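# Clip two heat sinks onto their power modules

## Task

Use each power module's own spring clip to secure the heat sink already resting on that module, and make sure both clips snap fully closed. At the end both heat sinks must still sit on their studs, and both modules must lie flat on the table.

## Robot and tools

Robot: two arms. left_arm carries a five-finger left hand and right_arm a five-finger right hand. Base positions in the scene frame: left_arm (+0.007, +0.394, 0) m, right_arm (-0.062, -0.512, 0) m, both turned only slightly about z.

Frames. The scene frame has its origin at table-top height, halfway between the nominal bases, with +z up, +x out over the table and the left arm toward +y. Fixed cameras and the table use it. Each arm reports its hand pose, velocities and Hand target in its own base frame. The hand point sits 0.05 m in front of the palm and 0.15 m out from the wrist flange. Its +z runs along the straight fingers and +y out of the palm. On the right hand +x points across the palm away from the thumb; on the left hand +x points toward the thumb. Fingers extend 0.06-0.07 m past the point. A wrist bracket on the little-finger side can snag things, and with level fingers the wrist can hang below the point and strike the table first.

The row. Every motion row is one flat list of 28 numbers, each in [-1, 1], always covering both arms. Left arm first: dx, dy, dz, rx, ry, rz, then six hand motors little, ring, middle, index, thumb_bend, thumb_turn, then force_limit, speed. The right arm follows in the identical order. The six pose numbers are offsets, not a pose: they are measured from that arm's Hand target as it stood when the action or move began, along that Hand target's own axes. 1.0 equals 0.6 m for dx/dy/dz and 180 degrees for rx/ry/rz; rx, ry, rz form one rotation vector. All zeros means stay at the current Hand target. Repeating an offset in a new call moves further. The six motor numbers are absolute targets: +1 open/straight, -1 closed; thumb_turn -1 swings the thumb in front of the palm. force_limit maps -1..+1 to about 0..10 N at the fingertip (0..15 N for the two thumb motors). speed runs from near zero at -1 to full at +0.48 and above; use about -0.94 or lower for a gentle grasp. To keep a hand unchanged, resend its last commanded eight numbers; before any command, use hand_measured plus hand_force_limit and hand_speed.

Tools.
- execute_actions(actions, cameras): actions is a list of actions; each action is a list of up to 15 rows, one per 1/30 s step, and a short action repeats its last row. Every row in an action counts from the action's starting Hand target. Images appear only when actions is empty or cameras names them.
- move(target, speed, blend, stop_force, zero, blocking, cameras): target is one 28-number row or a list of up to 15 rows, all offsets from the same starting Hand targets. speed is top path speed in m/s (0.002 to 3.6, default 0.25; rotation limited to twice that in rad/s), one value or one per target. blend is a corner radius in m for lists (0 = stop at each). stop_force, in N from 3 to 120, ends an arm's path when its wrist sensor feels that much push against its travel; zero (default true) rezeroes it first. Don't rely on stop_force while the hand rotates, and omit it when backing off a contact. blocking=false returns after 0.5 s while the move continues (not allowed with stop_force). Paths run straight, do not avoid obstacles, and time out after 10 s.
- wait(seconds 0 to 10), stop() to brake a running move, zoom_image(camera, region [x0, y0, x1, y1] in pixels, at most 504 each way), show_instructions(), zero_wrist_force(arm), finished_scene(scene).

Cameras: cam_head_left, cam_head_right (896x504), cam_high (896x504), cam_left_wrist and cam_right_wrist (672x504 fisheye).

Results. Each gives end_effector_position (m), end_effector_quat_wxyz, velocities, Hand target (the base for the next offsets), Joint positions and torques, Wrist force and Wrist torque in the hand's axes (force from the surface into the arm) plus a peak line, and per hand hand_measured, hand_stopped_by (moving, target, force, stalled, fault), hand_load_n (positive when pushed open), hand_force_limit, hand_speed. A move adds a "move:" line: done, off_target, moving, held or fault, and limits such as paced or held. done only means the arm reached its pose, not that nothing was touched. MOTOR HOT warns of overheating; at 85 °C the arm brakes for 30-60 s.

Cautions. Arms are stiff: commanding even slightly past a firm contact can trigger a fault stop (about 150 N net force, or wrist joint torque 24.3 N m), which freezes that arm 10 s. Approach clips slowly with a modest stop_force, and to end a push command the target back behind the hand point. Orientation commands are clipped to 32 degrees from the current orientation per step. Keep arms apart: contact between them, including one hand gripping the other's fingers, can fail the scene. Avoid paths close to an arm's own base. Don't knock modules off the table, slam, or drop parts; don't overload fingers. Stretched arms and sustained pushes heat motors. Call finished_scene only when both clips are latched, heat sinks are seated and modules lie flat.

Each tool is called as name(argument=value, ...) on one line, values as JSON.

Reference images:

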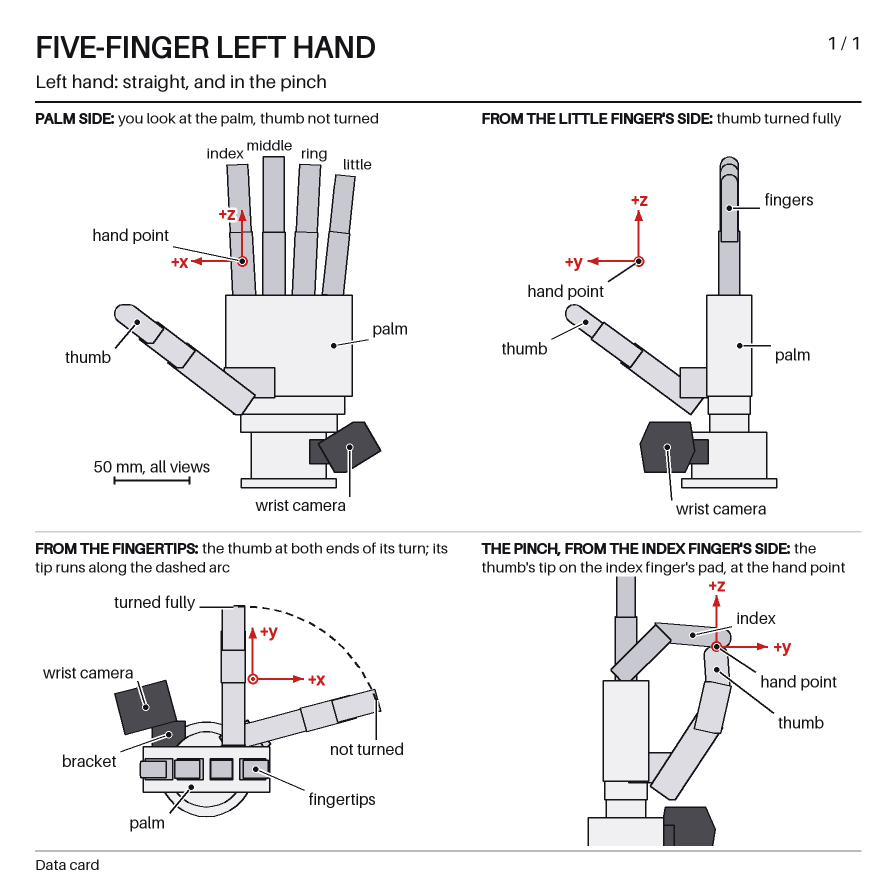

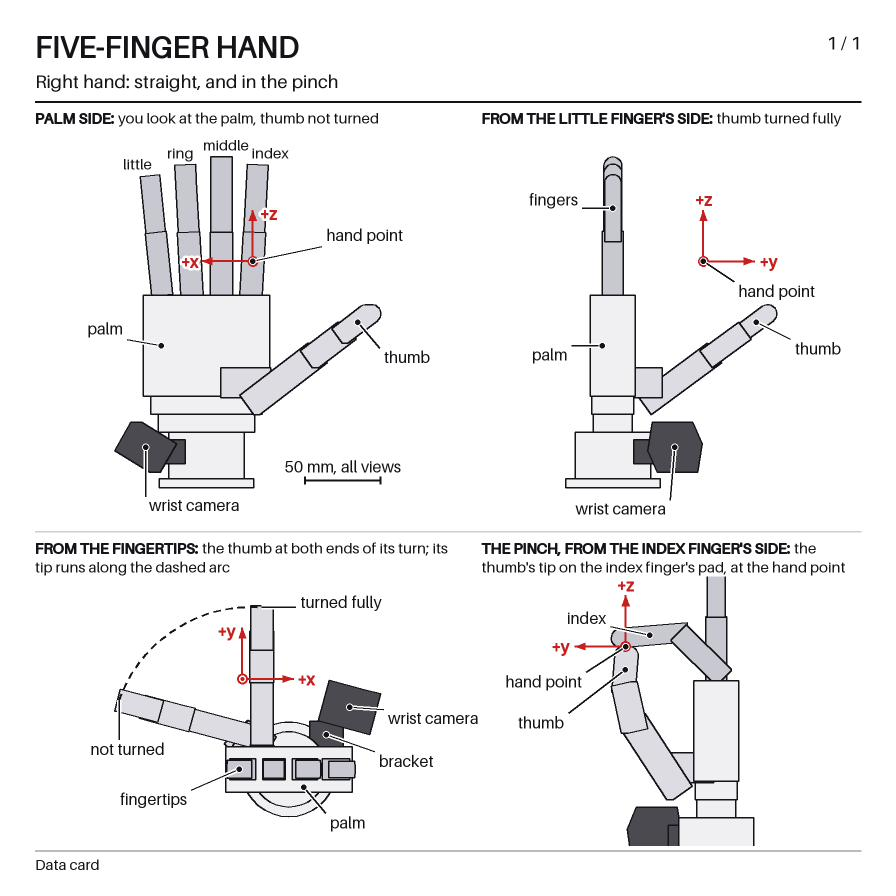

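## Session

execute_actions(actions=[], cameras=["all"])

Scene clock: 0.00 s.
left_arm: end_effector_position=(+0.5255, -0.2509, +0.1369) hand_measured=(+1.000, +1.000, +1.000, +1.000, +1.000, +1.000) hand_load_n=(+0.5, +0.0, +0.0, +0.0, +0.0, +0.0) hand_stopped_by=(target, target, target, target, target, target) hand_force_limit=0.00 hand_speed=-0.80 end_effector_quat_wxyz=(+0.363, -0.425, -0.535, +0.634) | right_arm: end_effector_position=(+0.2080, -0.3711, +0.1563) hand_measured=(+1.000, +1.000, +1.000, +1.000, +1.000, +1.000) hand_load_n=(+0.0, +0.0, +0.0, +0.0, +0.0, +0.0) hand_stopped_by=(target, target, target, target, target, target) hand_force_limit=0.00 hand_speed=-0.80 end_effector_quat_wxyz=(+0.238, +0.931, +0.190, -0.202)
Joint positions: left_arm=[3.085 -2.931 -0.65 0.366 -1.136 0.181] | right_arm=[-0.995 -1.383 1.996 0.622 2.12 0.077]
Joint velocities: within noise
Joint torques (N m): no reading
Wrist force (N): no reading
Wrist torque (N m): no reading
Wrist force, peak (N): no reading
Hand target: left_arm +0.5255, -0.2509, +0.1369; +0.363, -0.425, -0.535, +0.634 | right_arm +0.2080, -0.3711, +0.1563; +0.238, +0.931, +0.190, -0.202

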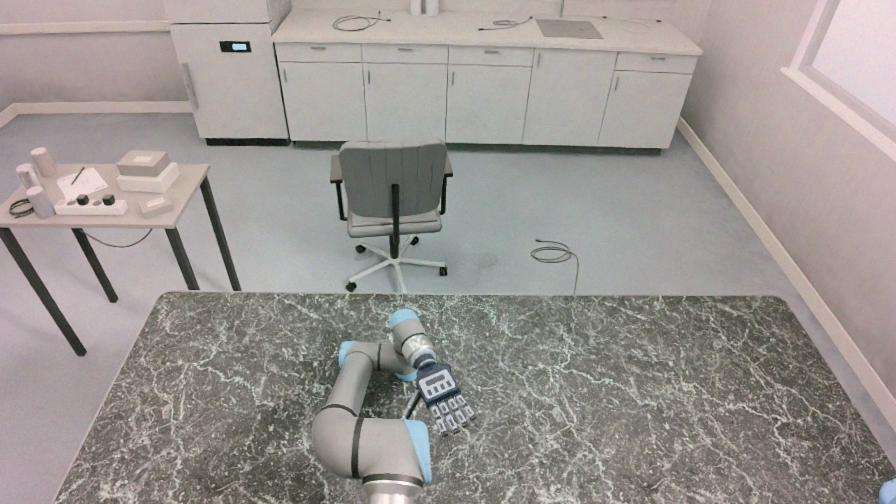

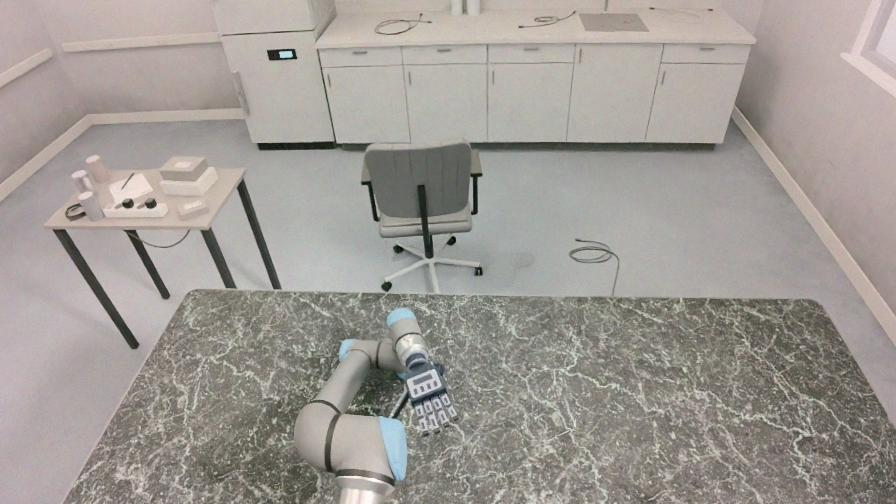

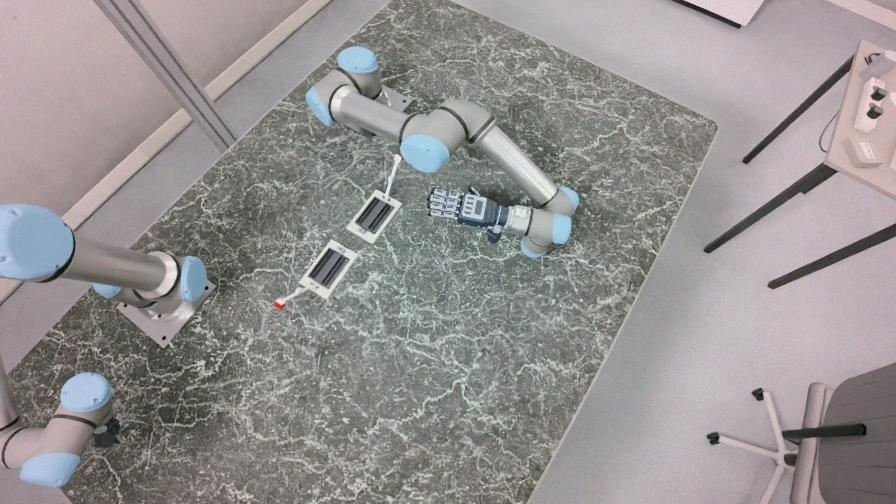

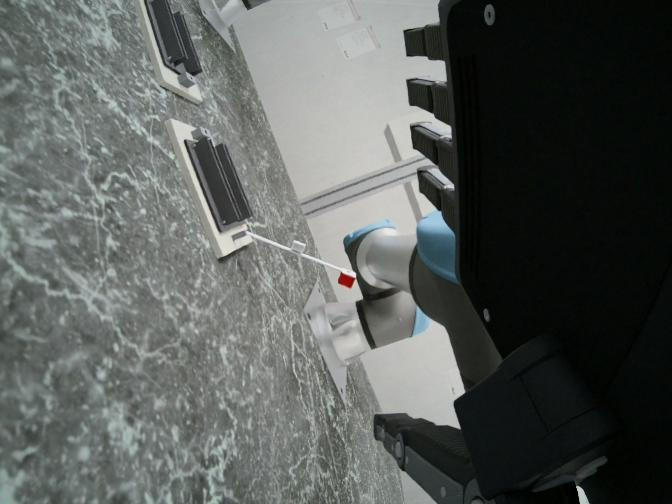

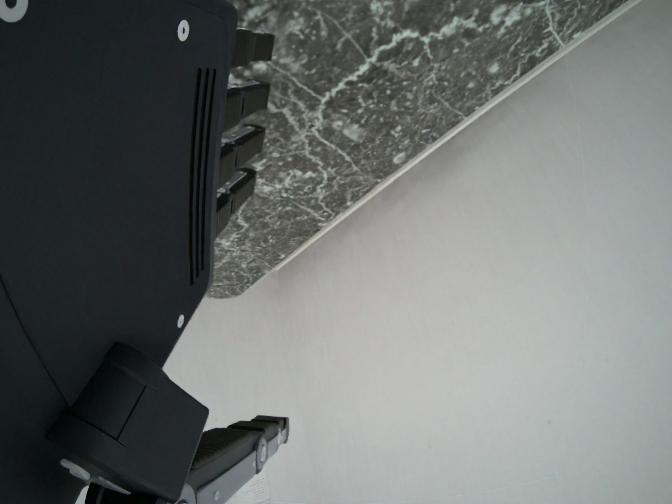

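zoom_image(camera="cam_high", region=[250, 130, 450, 330])

zoom_image(camera="cam_left_wrist", region=[130, 90, 370, 300])

zoom_image(camera="cam_high", region=[330, 140, 430, 250])

zoom_image(camera="cam_high", region=[265, 230, 365, 320])

Scaled by 2.520 from the camera's 896x504 image, which has a finer 1280x720 frame.

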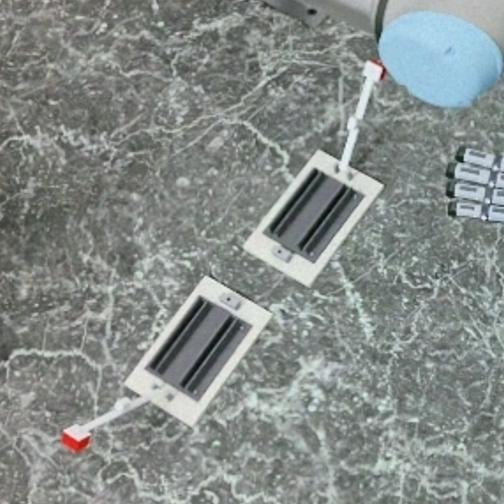

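Scaled by 2.100 from the camera's 672x504 image, which has a finer 960x720 frame.

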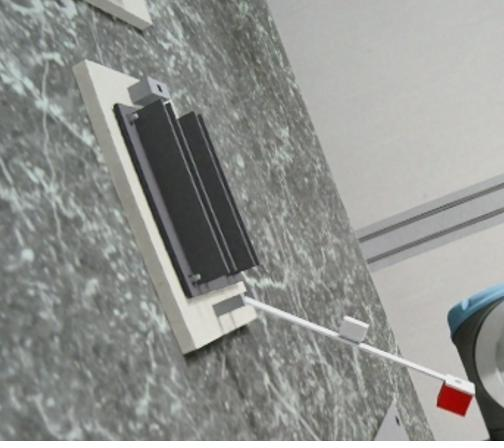

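Scaled by 4.582 from the camera's 896x504 image, which has a finer 1280x720 frame.

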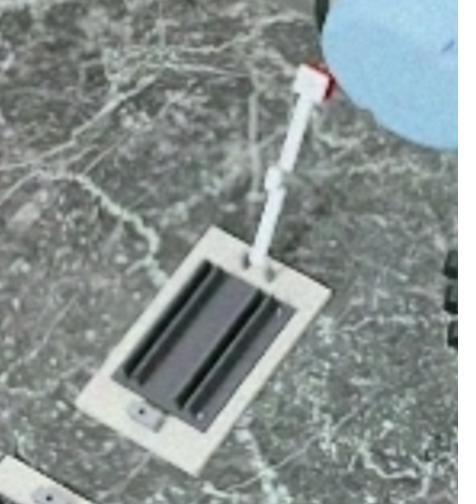

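Scaled by 5.040 from the camera's 896x504 image, which has a finer 1280x720 frame.

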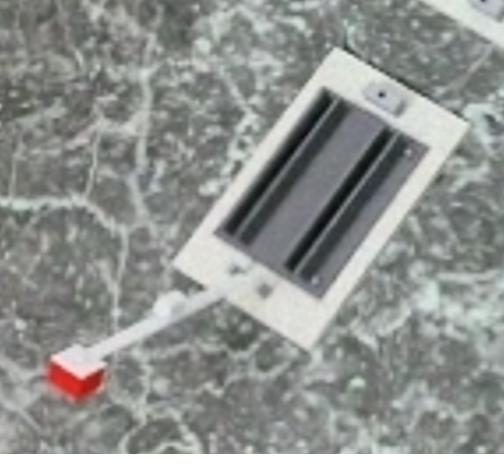

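move(target=[[-0.0313, -0.3287, 0.0685, 0, 0, 0, -1, -1, -1, -1, 1, 1, 0, 0, 0.0, -0.13, -0.18, 0, 0, 0, -1, -1, -1, -1, 1, 1, 0, 0], [0.4353, -0.27, 0.3165, -0.4806, -0.2753, -0.3222, -1, -1, -1, -1, 1, 1, 0, 0, 0.2868, -0.405, -0.5442, 0.155, 0.1315, 0.1238, -1, -1, -1, -1, 1, 1, 0, 0]], blend=0.03, speed=0.3, cameras=["all"])

Scene clock: 265.93 s.
left_arm: end_effector_position=(+0.2522, -0.0558, +0.2702) hand_measured=(-1.000, -1.000, -1.000, -1.000, +1.000, +1.000) hand_load_n=(+0.0, +0.0, +0.0, +0.0, +0.0, +0.0) hand_stopped_by=(target, target, target, target, target, target) hand_force_limit=0.00 hand_speed=0.00 end_effector_quat_wxyz=(+0.000, +0.000, +1.000, +0.000) | right_arm: end_effector_position=(+0.3373, +0.0409, +0.2501) hand_measured=(-1.000, -1.000, -1.000, -1.000, +1.000, +1.000) hand_load_n=(+0.0, +0.0, +0.5, +0.0, +0.0, +0.0) hand_stopped_by=(target, target, target, target, target, target) hand_force_limit=0.00 hand_speed=0.00 end_effector_quat_wxyz=(+0.000, +1.000, +0.000, +0.000)
Joint positions: left_arm=[3.203 -1.544 -1.769 1.742 -1.571 -1.51] | right_arm=[-0.089 -1.396 1.604 1.364 1.571 1.481]
Joint torques (N m): left_arm=[-6.02 29.19 7.67 -0.49 -1.78 -1.7] | right_arm=[7.19 -14.61 -24.76 -0.38 -2.49 3.08]
Wrist force (N): left_arm=[-0.4 -0.4 0.0] | right_arm=[0.9 -1.0 -0.4]
Wrist torque (N m): left_arm=[-0.30 0.05 -0.05] | right_arm=[-0.14 -0.05 -0.22]
Wrist force, peak (N): left_arm=[0.2 1.9 -0.2] | right_arm=[1.0 -1.3 -0.5]
Hand target: left_arm +0.2522, -0.0558, +0.2702; +0.000, +0.000, +1.000, +0.000 | right_arm +0.3373, +0.0409, +0.2501; +0.000, +1.000, +0.000, +0.000
Off the commanded pose: left_arm 0.000 m, 0 deg | right_arm 0.000 m, 0 deg.
move: done
camera_calibration:
cam_left_wrist: T_world_to_cam=[[-0.197956, -0.980137, 0.0120018, -0.013267], [-0.843092, 0.176498, 0.50798, 0.0862801], [-0.500009, 0.0904392, -0.861285, 0.481287], [0, 0, 0, 1]] pos_world=[0.310764, -0.071759, 0.370856]
cam_right_wrist: T_world_to_cam=[[0.259349, -0.965115, -0.035932, -0.0354698], [-0.822449, -0.240209, 0.515632, 0.161607], [-0.506276, -0.104177, -0.856056, 0.50713], [0, 0, 0, 1]] pos_world=[0.39886, 0.0574182, 0.349528]

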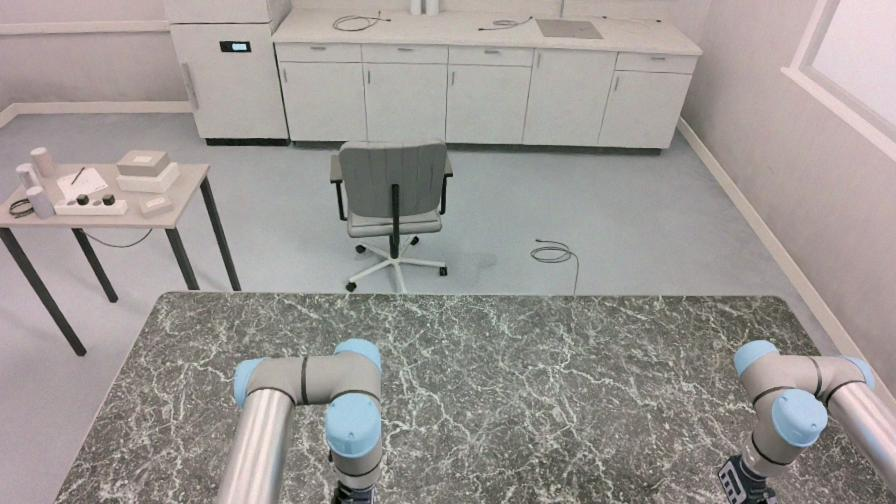

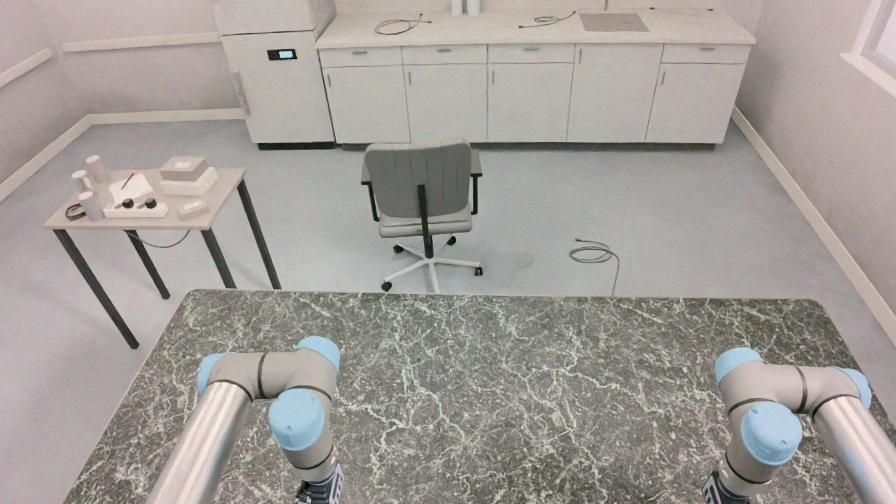

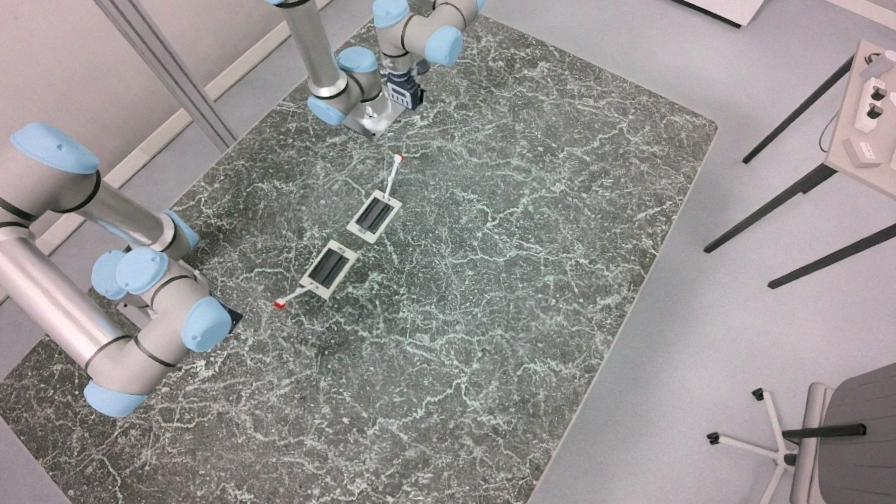

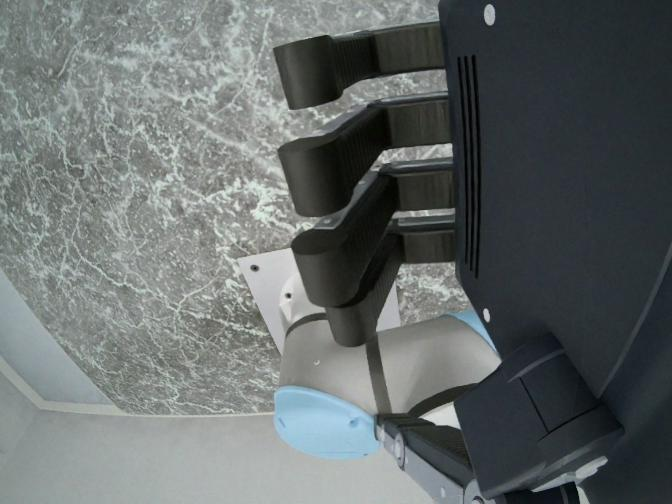

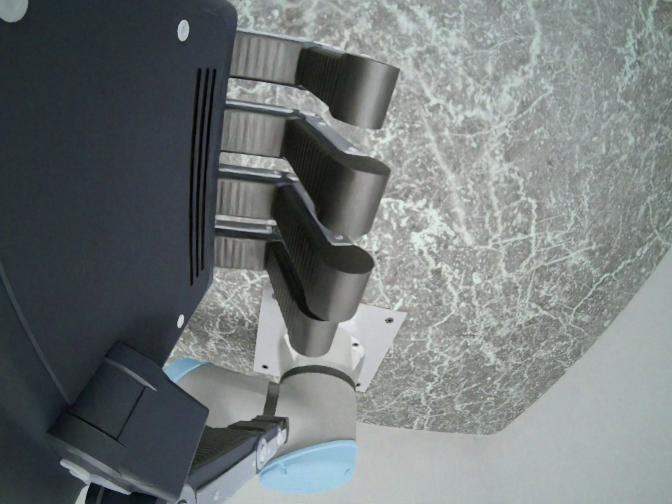

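zoom_image(camera="cam_high", region=[340, 140, 430, 250])

zoom_image(camera="cam_high", region=[230, 230, 370, 340])

Scaled by 4.582 from the camera's 896x504 image, which has a finer 1280x720 frame.

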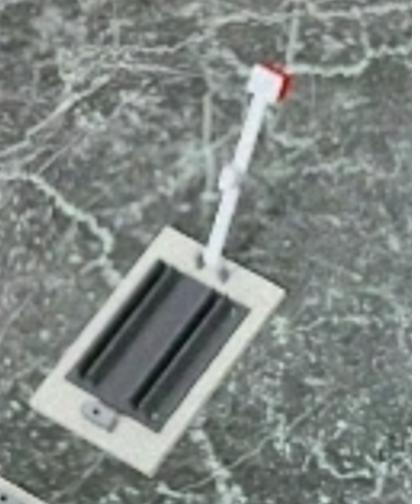

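Scaled by 3.600 from the camera's 896x504 image, which has a finer 1280x720 frame.

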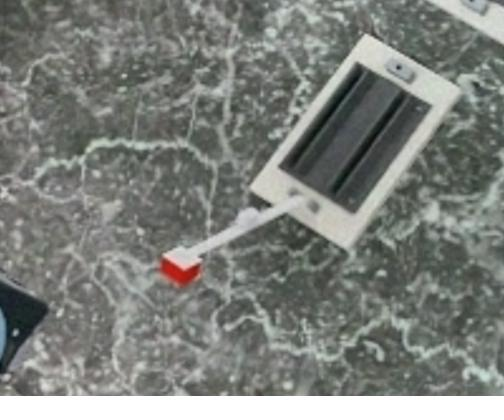

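move(target=[[0, 0, 0, 0, 0, 0, -1, -1, -1, -1, 1, 1, 0, 0, 0, 0, 0.3333, 0, 0, 0, -1, -1, -1, -1, 1, 1, 0, 0], [0, 0, 0, 0, 0, 0, -1, -1, -1, -1, 1, 1, 0, 0, 0, -0.04, 0.3333, 0, 0, 0, -1, -1, -1, -1, 1, 1, 0, 0]], blend=0.01, speed=[0.25, 0.1], cameras=["cam_high"])

zoom_image(camera="cam_high", region=[200, 230, 370, 350])

Scene clock: 282.57 s.
left_arm: end_effector_position=(+0.2522, -0.0558, +0.2702) hand_measured=(-1.000, -1.000, -1.000, -1.000, +1.000, +1.000) hand_load_n=(+0.0, +0.0, +0.0, +0.0, +0.0, +0.0) hand_stopped_by=(target, target, target, target, target, target) hand_force_limit=0.00 hand_speed=0.00 end_effector_quat_wxyz=(+0.000, +0.000, +1.000, +0.000) | right_arm: end_effector_position=(+0.3373, +0.0649, +0.0502) hand_measured=(-1.000, -1.000, -1.000, -1.000, +1.000, +1.000) hand_load_n=(+0.0, +0.0, +0.0, +0.0, +0.0, +0.0) hand_stopped_by=(target, target, target, target, target, target) hand_force_limit=0.00 hand_speed=0.00 end_effector_quat_wxyz=(+0.000, +1.000, +0.000, +0.000)
Joint positions: left_arm=[3.203 -1.544 -1.769 1.743 -1.572 -1.51] | right_arm=[-0.023 -1.17 1.873 0.868 1.571 1.548]
Joint torques (N m): left_arm=[-5.96 27.68 7.36 -0.52 -1.63 -1.73] | right_arm=[6.32 -17.78 -20.29 -0.33 2.52 3.18]
Wrist force (N): left_arm=[-0.1 -0.3 0.3] | right_arm=[0.7 -1.0 -0.5]
Wrist torque (N m): left_arm=[-0.30 0.02 -0.03] | right_arm=[-0.15 -0.02 -0.23]
Wrist force, peak (N): left_arm=[-0.8 -0.7 -0.1] | right_arm=[0.8 -1.0 -1.6]
Hand target: left_arm +0.2522, -0.0558, +0.2702; +0.000, +0.000, +1.000, +0.000 | right_arm +0.3373, +0.0649, +0.0501; +0.000, +1.000, +0.000, +0.000
Off the commanded pose: left_arm 0.000 m, 0 deg | right_arm 0.000 m, 0 deg.
move: done
Images, in order (width x height): cam_high 896x504.

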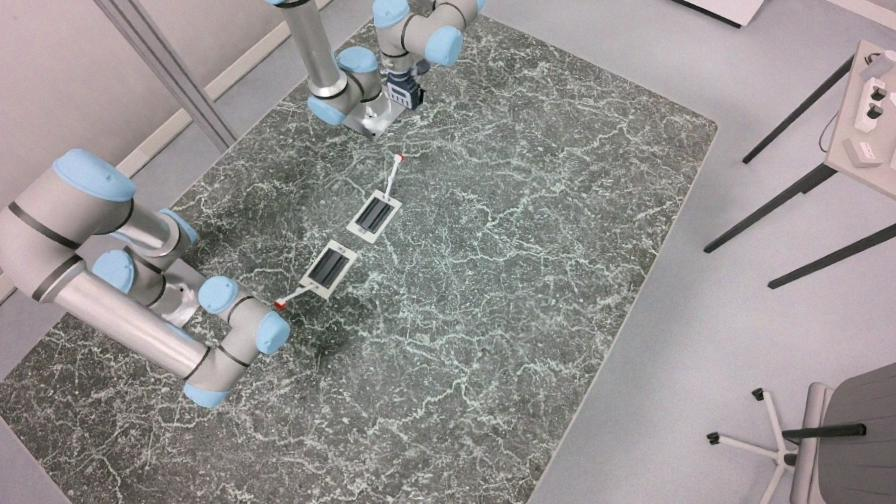

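Scaled by 2.965 from the camera's 896x504 image, which has a finer 1280x720 frame.

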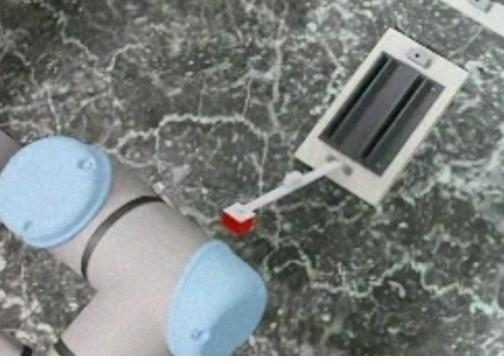

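move(target=[[0, 0, 0, 0, 0, 0, -1, -1, -1, -1, 1, 1, 0, 0, 0, -0.0333, 0, 0, 0, 0, -1, -1, -1, -1, 1, 1, 0, 0], [0, 0, 0, 0, 0, 0, -1, -1, -1, -1, 1, 1, 0, 0, 0, -0.1093, -0.05, 0, 0, 0, -1, -1, -1, -1, 1, 1, 0, 0]], blend=0.01, speed=0.06, stop_force=12, cameras=["cam_high"])

zoom_image(camera="cam_high", region=[200, 230, 370, 350])

Scene clock: 289.13 s.
left_arm: end_effector_position=(+0.2522, -0.0558, +0.2702) hand_measured=(-1.000, -1.000, -1.000, -1.000, +1.000, +1.000) hand_load_n=(+0.0, +0.0, +0.0, +0.0, +0.0, +0.0) hand_stopped_by=(target, target, target, target, target, target) hand_force_limit=0.00 hand_speed=0.00 end_effector_quat_wxyz=(+0.000, +0.000, +1.000, +0.000) | right_arm: end_effector_position=(+0.3372, +0.1305, +0.0802) hand_measured=(-1.000, -1.000, -1.000, -1.000, +1.000, +1.000) hand_load_n=(+0.0, +0.0, +0.0, +0.0, +0.0, +0.0) hand_stopped_by=(target, target, target, target, target, target) hand_force_limit=0.00 hand_speed=0.00 end_effector_quat_wxyz=(+0.000, +1.000, +0.000, +0.000)
Joint positions: left_arm=[3.203 -1.544 -1.769 1.743 -1.572 -1.51] | right_arm=[0.151 -1.162 1.764 0.969 1.571 1.721]
Joint torques (N m): left_arm=[-6.2 25.74 7.61 -0.81 -1.7 -1.84] | right_arm=[6.99 -20.4 -23.26 5.04 2.33 3.05]
Wrist force (N): left_arm=[-0.3 -0.5 -0.1] | right_arm=[0.4 -0.7 -1.1]
Wrist torque (N m): left_arm=[-0.30 0.04 -0.04] | right_arm=[-0.11 0.02 -0.25]
Wrist force, peak (N): left_arm=[-0.6 -0.8 -0.1] | right_arm=[0.5 -1.2 -0.9]
Hand target: left_arm +0.2522, -0.0558, +0.2702; +0.000, +0.000, +1.000, +0.000 | right_arm +0.3372, +0.1305, +0.0802; +0.000, +1.000, +0.000, +0.000
Off the commanded pose: left_arm 0.000 m, 0 deg | right_arm 0.000 m, 0 deg.
move: done
Images, in order (width x height): cam_high 896x504.

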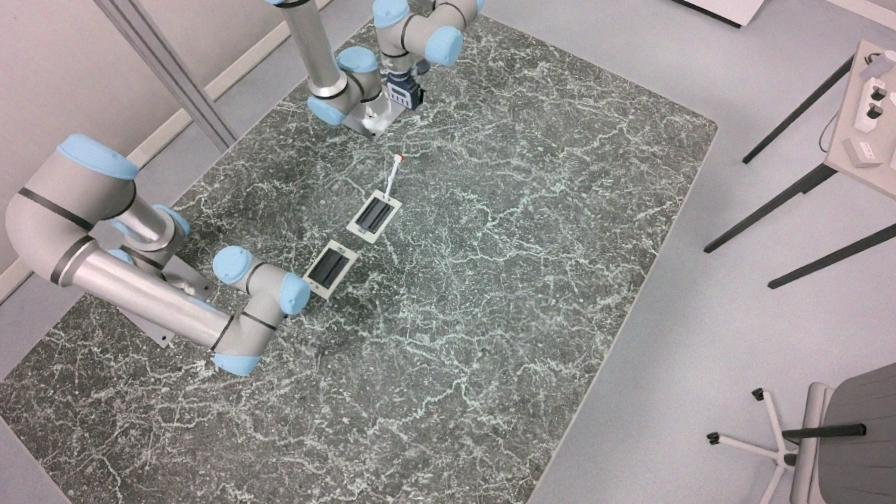

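Scaled by 2.965 from the camera's 896x504 image, which has a finer 1280x720 frame.

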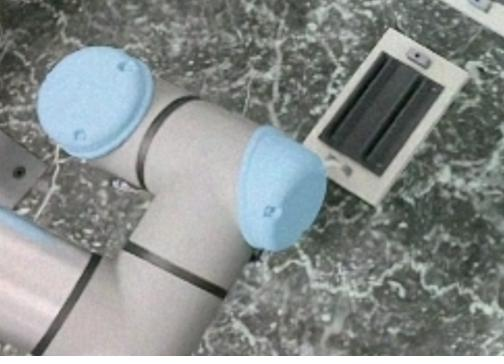

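move(target=[0, 0, 0, 0, 0, 0, -1, -1, -1, -1, 1, 1, 0, 0, 0, 0.1667, 0, 0, 0, 0, -1, -1, -1, -1, 1, 1, 0, 0], speed=0.08, cameras=["cam_high"])

zoom_image(camera="cam_high", region=[200, 230, 370, 350])

Scene clock: 292.90 s.
left_arm: end_effector_position=(+0.2522, -0.0558, +0.2702) hand_measured=(-1.000, -1.000, -1.000, -1.000, +1.000, +1.000) hand_load_n=(+0.0, +0.0, +0.0, +0.0, +0.0, +0.0) hand_stopped_by=(target, target, target, target, target, target) hand_force_limit=0.00 hand_speed=0.00 end_effector_quat_wxyz=(+0.000, +0.000, +1.000, +0.000) | right_arm: end_effector_position=(+0.3373, +0.0306, +0.0801) hand_measured=(-1.000, -1.000, -1.000, -1.000, +1.000, +1.000) hand_load_n=(+0.0, +0.0, +0.0, +0.0, +0.0, +0.0) hand_stopped_by=(target, target, target, target, target, target) hand_force_limit=0.00 hand_speed=0.00 end_effector_quat_wxyz=(+0.000, +1.000, +0.000, +0.000)
Joint positions: left_arm=[3.203 -1.544 -1.769 1.743 -1.572 -1.51] | right_arm=[-0.118 -1.236 1.874 0.933 1.571 1.453]
Joint torques (N m): left_arm=[-6.71 24.28 7.49 -0.52 -1.46 -1.68] | right_arm=[-6.64 -37.38 -8.12 -0.26 -2.05 -2.76]
Wrist force (N): left_arm=[-0.2 -0.5 0.0] | right_arm=[0.6 -1.1 -0.6]
Wrist torque (N m): left_arm=[-0.31 0.02 -0.03] | right_arm=[-0.17 -0.01 -0.13]
Wrist force, peak (N): left_arm=[-0.5 -0.8 -0.4] | right_arm=[0.5 -1.5 -1.2]
Hand target: left_arm +0.2522, -0.0558, +0.2702; +0.000, +0.000, +1.000, +0.000 | right_arm +0.3373, +0.0305, +0.0801; +0.000, +1.000, +0.000, +0.000
Off the commanded pose: left_arm 0.000 m, 0 deg | right_arm 0.000 m, 0 deg.
move: done
Images, in order (width x height): cam_high 896x504.

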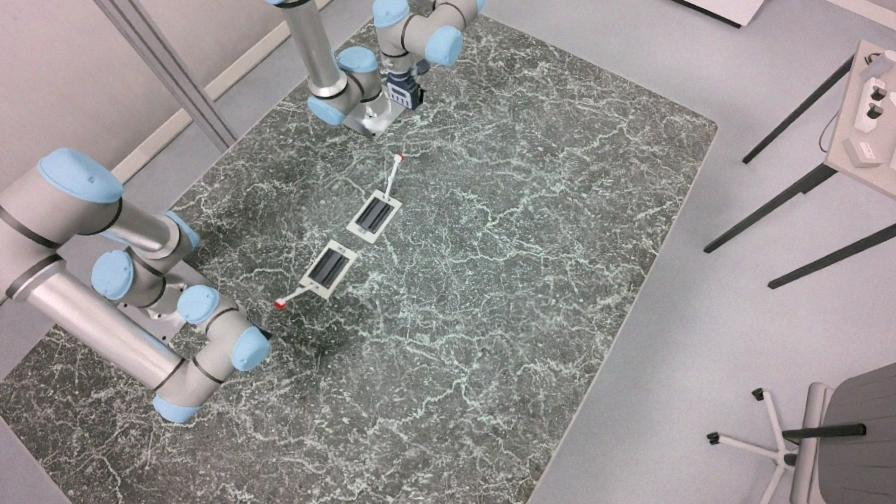

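Scaled by 2.965 from the camera's 896x504 image, which has a finer 1280x720 frame.

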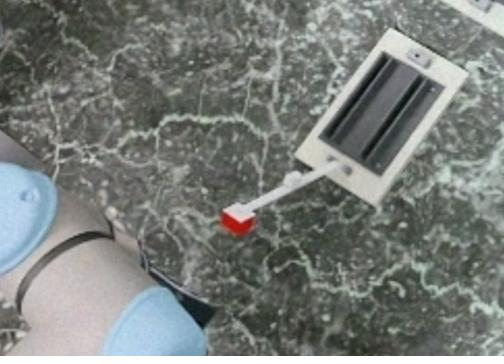

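move(target=[0, -0.15, -0.0833, 0, 0, -0.5, -1, -1, -1, -1, 1, 1, 0, 0, 0, -0.0667, 0, 0, 0, 0, -1, -1, -1, -1, 1, 1, 0, 0], speed=0.3, cameras=["cam_high", "cam_left_wrist"])

Scene clock: 308.43 s.
left_arm: end_effector_position=(+0.2522, -0.1458, +0.3201) hand_measured=(-1.000, -1.000, -1.000, -1.000, +1.000, +1.000) hand_load_n=(+0.0, +0.0, +0.0, +0.0, +0.0, +0.0) hand_stopped_by=(target, target, target, target, target, target) hand_force_limit=0.00 hand_speed=0.00 end_effector_quat_wxyz=(+0.000, +0.707, -0.707, +0.000) | right_arm: end_effector_position=(+0.3373, +0.0705, +0.0801) hand_measured=(-1.000, -1.000, -1.000, -1.000, +1.000, +1.000) hand_load_n=(+0.0, +0.0, +0.0, +0.0, +0.0, +0.0) hand_stopped_by=(target, target, target, target, target, target) hand_force_limit=0.00 hand_speed=0.00 end_effector_quat_wxyz=(+0.000, +1.000, +0.000, +0.000)
Joint positions: left_arm=[3.2 -1.601 -1.583 1.614 -1.572 -3.083] | right_arm=[-0.007 -1.212 1.839 0.944 1.571 1.563]
Joint torques (N m): left_arm=[-6.66 30.09 27.68 -4.68 -1.64 -1.72] | right_arm=[7.34 -17.35 -21.48 4.95 -0.61 2.89]
Wrist force (N): left_arm=[0.0 -0.6 0.1] | right_arm=[0.4 -1.0 -0.7]
Wrist torque (N m): left_arm=[-0.34 0.00 -0.03] | right_arm=[-0.15 0.02 -0.25]
Wrist force, peak (N): left_arm=[-0.4 -0.9 0.0] | right_arm=[0.8 -1.2 -0.9]
Hand target: left_arm +0.2522, -0.1458, +0.3201; +0.000, +0.707, -0.707, +0.000 | right_arm +0.3373, +0.0705, +0.0801; +0.000, +1.000, +0.000, +0.000
Off the commanded pose: left_arm 0.000 m, 0 deg | right_arm 0.000 m, 0 deg.
move: done
camera_calibration:
cam_left_wrist: T_world_to_cam=[[0.980122, -0.197984, 0.012811, -0.285432], [-0.176995, -0.843389, 0.507314, -0.239754], [-0.0896352, -0.499497, -0.861666, 0.342905], [0, 0, 0, 1]] pos_world=[0.268059, -0.0874366, 0.420757]
Images, in order (width x height): cam_high 896x504, cam_left_wrist 672x504.

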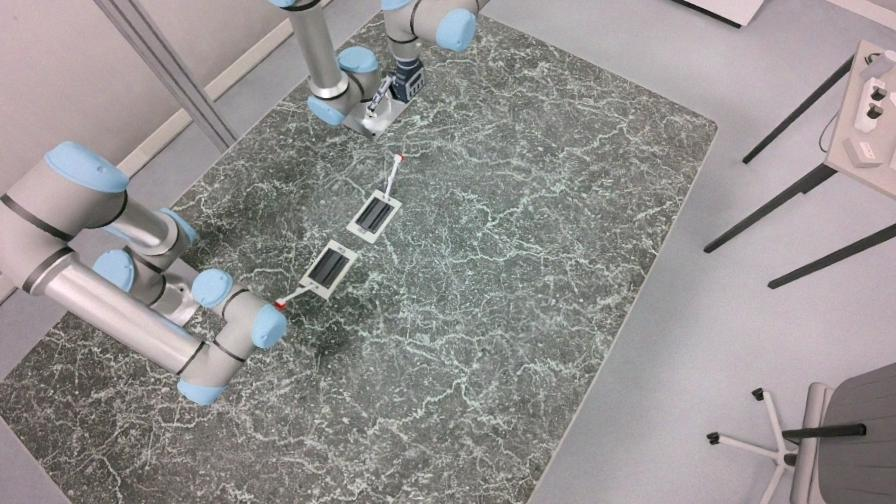

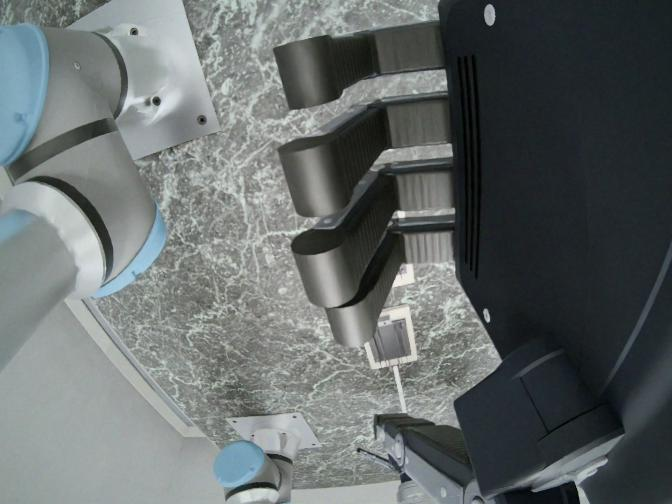

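move(target=[0.1333, -0.2, -0.0333, 0, 0, 0, 1, 1, 1, 1, 1, 1, 0, 0.3, 0, -0.1, 0, 0, 0, 0, -1, -1, -1, -1, 1, 1, 0, 0], speed=0.12, cameras=["cam_high", "cam_left_wrist"])

Scene clock: 315.47 s.
left_arm: end_effector_position=(+0.3722, -0.2258, +0.3401) hand_measured=(+1.000, +1.000, +1.000, +1.000, +1.000, +1.000) hand_load_n=(+0.0, +0.0, +0.0, +0.0, +0.0, +0.0) hand_stopped_by=(target, target, target, target, target, target) hand_force_limit=0.00 hand_speed=0.30 end_effector_quat_wxyz=(+0.000, +0.707, -0.707, +0.000) | right_arm: end_effector_position=(+0.3372, +0.1305, +0.0802) hand_measured=(-1.000, -1.000, -1.000, -1.000, +1.000, +1.000) hand_load_n=(+0.0, +0.5, +0.0, +0.0, +0.0, +0.0) hand_stopped_by=(target, target, target, target, target, target) hand_force_limit=0.00 hand_speed=0.00 end_effector_quat_wxyz=(+0.000, +1.000, +0.000, +0.000)
Joint positions: left_arm=[3.003 -1.968 -1.082 1.479 -1.572 -3.281] | right_arm=[0.151 -1.162 1.764 0.969 1.571 1.721]
Joint torques (N m): left_arm=[-6.11 23.11 28.87 -4.42 -1.73 -1.79] | right_arm=[6.88 -20.85 -22.29 4.84 2.42 3.1]
Wrist force (N): left_arm=[-0.3 -0.6 0.1] | right_arm=[0.5 -0.8 -1.1]
Wrist torque (N m): left_arm=[-0.33 0.05 -0.02] | right_arm=[-0.14 0.01 -0.24]
Wrist force, peak (N): left_arm=[-0.1 -1.3 0.1] | right_arm=[0.5 -1.0 -1.3]
Hand target: left_arm +0.3723, -0.2258, +0.3401; +0.000, +0.707, -0.707, +0.000 | right_arm +0.3372, +0.1305, +0.0802; +0.000, +1.000, +0.000, +0.000
Off the commanded pose: left_arm 0.000 m, 0 deg | right_arm 0.000 m, 0 deg.
move: done
camera_calibration:
cam_left_wrist: T_world_to_cam=[[0.980148, -0.197852, 0.0128452, -0.419123], [-0.1769, -0.843417, 0.5073, -0.296033], [-0.0895365, -0.499502, -0.861674, 0.330863], [0, 0, 0, 1]] pos_world=[0.388058, -0.167337, 0.440657]
Images, in order (width x height): cam_high 896x504, cam_left_wrist 672x504.

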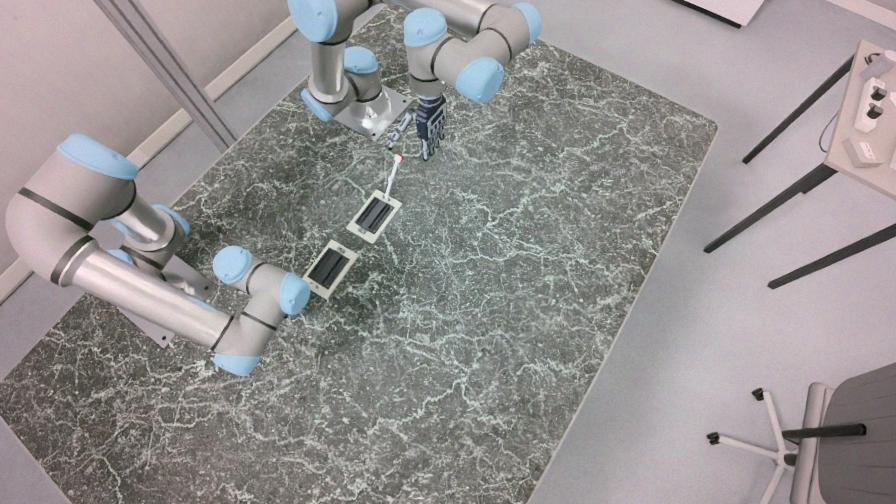

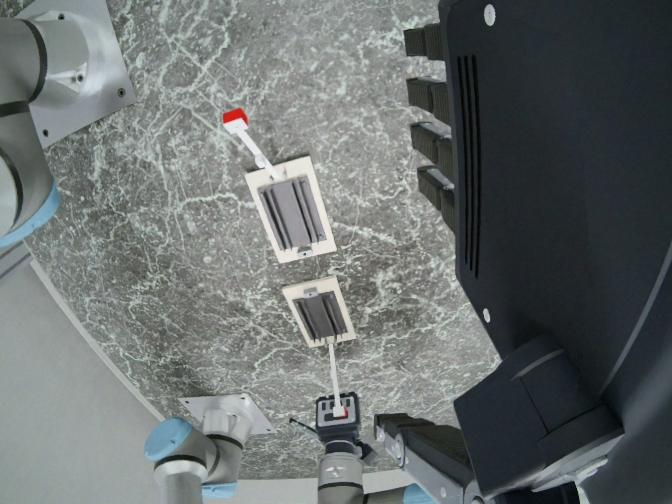

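Excellent view. Zoom in.

zoom_image(camera="cam_left_wrist", region=[260, 260, 400, 480])

zoom_image(camera="cam_left_wrist", region=[210, 90, 350, 270])

Scaled by 2.291 from the camera's 672x504 image, which has a finer 960x720 frame.

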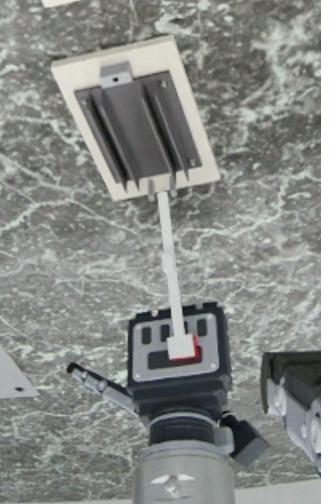

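Scaled by 2.800 from the camera's 672x504 image, which has a finer 960x720 frame.

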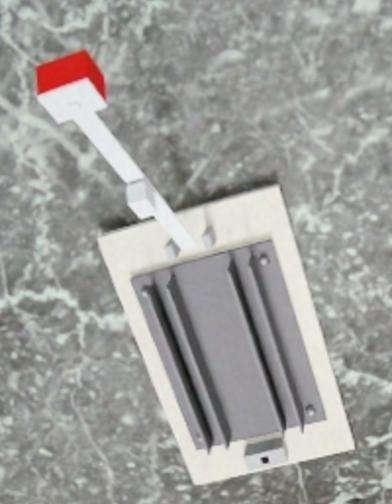

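move(target=[0, 0, 0, 0, 0, 0, 1, 1, 1, 1, 1, 1, 0, 0.3, 0, -0.0433, -0.025, 0, 0, 0, -1, -1, -1, -1, 1, 1, 0, 0], speed=0.06, cameras=["cam_left_wrist"])

zoom_image(camera="cam_left_wrist", region=[260, 260, 400, 480])

Scene clock: 343.43 s.
left_arm: end_effector_position=(+0.3723, -0.2258, +0.3401) hand_measured=(+1.000, +1.000, +1.000, +1.000, +1.000, +1.000) hand_load_n=(+0.0, -0.5, +0.0, +0.0, +0.0, +0.0) hand_stopped_by=(target, target, target, target, target, target) hand_force_limit=0.00 hand_speed=0.30 end_effector_quat_wxyz=(+0.000, +0.707, -0.707, +0.000) | right_arm: end_effector_position=(+0.3372, +0.1565, +0.0951) hand_measured=(-1.000, -1.000, -1.000, -1.000, +1.000, +1.000) hand_load_n=(+0.0, +0.0, +0.0, +0.0, +0.0, +0.0) hand_stopped_by=(target, target, target, target, target, target) hand_force_limit=0.00 hand_speed=0.00 end_effector_quat_wxyz=(+0.000, +1.000, +0.000, +0.000)
Joint positions: left_arm=[3.002 -1.968 -1.082 1.479 -1.572 -3.281] | right_arm=[0.214 -1.155 1.708 1.018 1.57 1.785]
Joint torques (N m): left_arm=[-5.94 24.26 27.56 -4.78 -1.48 -1.98] | right_arm=[7.85 -21.62 -22.72 5.16 2.02 2.8]
Wrist force (N): left_arm=[-0.3 -0.4 0.1] | right_arm=[0.5 -0.9 -0.9]
Wrist torque (N m): left_arm=[-0.30 0.05 -0.04] | right_arm=[-0.15 0.00 -0.24]
Wrist force, peak (N): left_arm=[-0.5 -0.8 0.1] | right_arm=[0.5 -1.3 -1.3]
Hand target: left_arm +0.3723, -0.2258, +0.3401; +0.000, +0.707, -0.707, +0.000 | right_arm +0.3372, +0.1565, +0.0952; +0.000, +1.000, +0.000, +0.000
Off the commanded pose: left_arm 0.000 m, 0 deg | right_arm 0.000 m, 0 deg.
move: done
camera_calibration:
cam_left_wrist: T_world_to_cam=[[0.980148, -0.197852, 0.0128452, -0.419124], [-0.1769, -0.843417, 0.5073, -0.296083], [-0.0895365, -0.499502, -0.861674, 0.330949], [0, 0, 0, 1]] pos_world=[0.388058, -0.167337, 0.440757]
Images, in order (width x height): cam_left_wrist 672x504.

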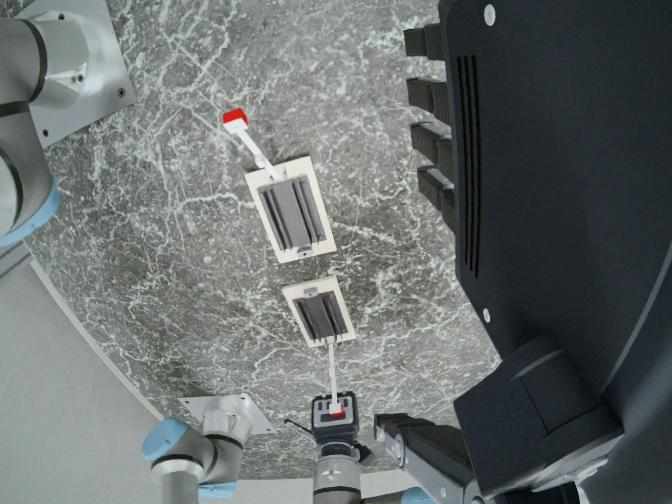

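Scaled by 2.291 from the camera's 672x504 image, which has a finer 960x720 frame.

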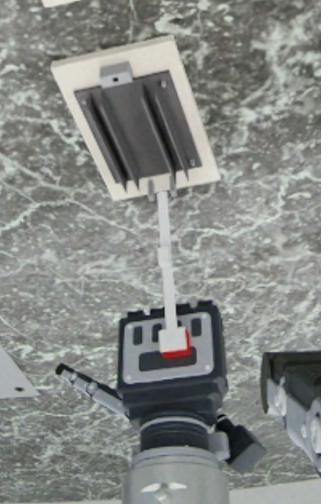

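execute_actions(actions=[[[0,0,0,0,0,0,1,1,1,1,1,1,0,0.3,0,0.002,0,0,0,0,-1,-1,-1,-1,1,1,0,0],[0,0,0,0,0,0,1,1,1,1,1,1,0,0.3,0,0.008,0,0,0,0,-1,-1,-1,-1,1,1,0,0],[0,0,0,0,0,0,1,1,1,1,1,1,0,0.3,0,0.018,0,0,0,0,-1,-1,-1,-1,1,1,0,0],[0,0,0,0,0,0,1,1,1,1,1,1,0,0.3,0,0.033,0,0,0,0,-1,-1,-1,-1,1,1,0,0],[0,0,0,0,0,0,1,1,1,1,1,1,0,0.3,0,0.05,0,0,0,0,-1,-1,-1,-1,1,1,0,0],[0,0,0,0,0,0,1,1,1,1,1,1,0,0.3,0,0.068,0,0,0,0,-1,-1,-1,-1,1,1,0,0],[0,0,0,0,0,0,1,1,1,1,1,1,0,0.3,0,0.087,0,0,0,0,-1,-1,-1,-1,1,1,0,0],[0,0,0,0,0,0,1,1,1,1,1,1,0,0.3,0,0.106,0,0,0,0,-1,-1,-1,-1,1,1,0,0],[0,0,0,0,0,0,1,1,1,1,1,1,0,0.3,0,0.125,0,0,0,0,-1,-1,-1,-1,1,1,0,0],[0,0,0,0,0,0,1,1,1,1,1,1,0,0.3,0,0.143,0,0,0,0,-1,-1,-1,-1,1,1,0,0],[0,0,0,0,0,0,1,1,1,1,1,1,0,0.3,0,0.16,0,0,0,0,-1,-1,-1,-1,1,1,0,0],[0,0,0,0,0,0,1,1,1,1,1,1,0,0.3,0,0.175,0,0,0,0,-1,-1,-1,-1,1,1,0,0],[0,0,0,0,0,0,1,1,1,1,1,1,0,0.3,0,0.187,0,0,0,0,-1,-1,-1,-1,1,1,0,0],[0,0,0,0,0,0,1,1,1,1,1,1,0,0.3,0,0.195,0,0,0,0,-1,-1,-1,-1,1,1,0,0],[0,0,0,0,0,0,1,1,1,1,1,1,0,0.3,0,0.2,0,0,0,0,-1,-1,-1,-1,1,1,0,0]]], cameras=["cam_left_wrist"])

zoom_image(camera="cam_left_wrist", region=[260, 260, 400, 480])

Scene clock: 350.57 s.
left_arm: end_effector_position=(+0.3723, -0.2258, +0.3401) hand_measured=(+1.000, +1.000, +1.000, +1.000, +1.000, +1.000) hand_load_n=(+0.0, +0.0, -0.5, +0.0, +0.0, +0.0) hand_stopped_by=(target, target, target, target, target, target) hand_force_limit=0.00 hand_speed=0.30 end_effector_quat_wxyz=(+0.000, +0.707, -0.707, +0.000) | right_arm: end_effector_position=(+0.3353, +0.0401, +0.0952) hand_measured=(-1.000, -1.000, -1.000, -1.000, +1.000, +1.000) hand_load_n=(+0.5, +0.0, +0.0, +0.0, +0.0, +0.0) hand_stopped_by=(target, target, target, target, target, target) hand_force_limit=0.00 hand_speed=0.00 end_effector_quat_wxyz=(+0.003, +1.000, -0.002, -0.001)
Joint positions: left_arm=[3.002 -1.968 -1.082 1.479 -1.572 -3.281] | right_arm=[-0.087 -1.253 1.853 0.972 1.578 1.487]
Joint torques (N m): left_arm=[-6.34 24.99 29.09 -4.23 -1.79 -1.65] | right_arm=[-6.63 -37.24 -9.15 -0.46 -2.34 -3.01]
Wrist force (N): left_arm=[-0.5 -0.3 0.2] | right_arm=[0.7 -0.9 -0.9]
Wrist torque (N m): left_arm=[-0.30 0.09 -0.05] | right_arm=[-0.13 -0.02 -0.11]
Wrist force, peak (N): left_arm=[-0.6 -0.7 0.3] | right_arm=[0.5 -2.4 -1.0]
Hand target: left_arm +0.3723, -0.2258, +0.3401; +0.000, +0.707, -0.707, +0.000 | right_arm +0.3373, +0.0365, +0.0951; +0.000, +1.000, +0.000, +0.000
Off the commanded pose: left_arm 0.000 m, 0 deg | right_arm 0.004 m, 0 deg.
camera_calibration:
cam_left_wrist: T_world_to_cam=[[0.980148, -0.197852, 0.0128452, -0.419124], [-0.1769, -0.843417, 0.5073, -0.296083], [-0.0895365, -0.499502, -0.861674, 0.330949], [0, 0, 0, 1]] pos_world=[0.388058, -0.167337, 0.440757]
Images, in order (width x height): cam_left_wrist 672x504.

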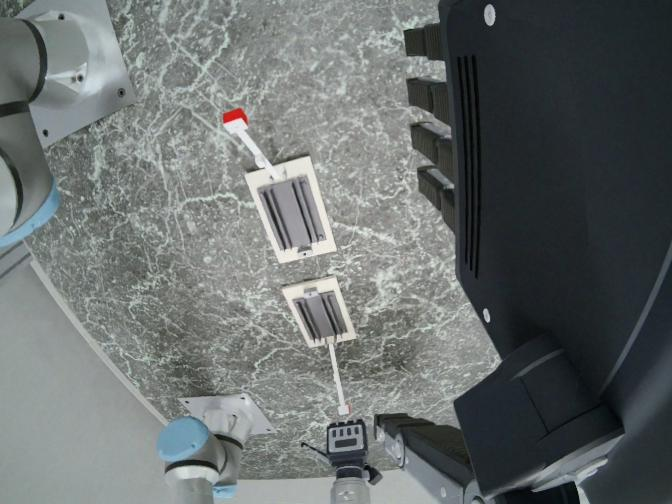

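Scaled by 2.291 from the camera's 672x504 image, which has a finer 960x720 frame.

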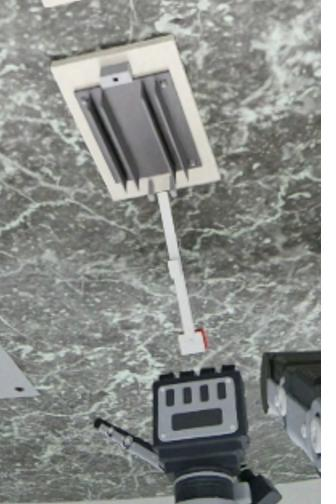

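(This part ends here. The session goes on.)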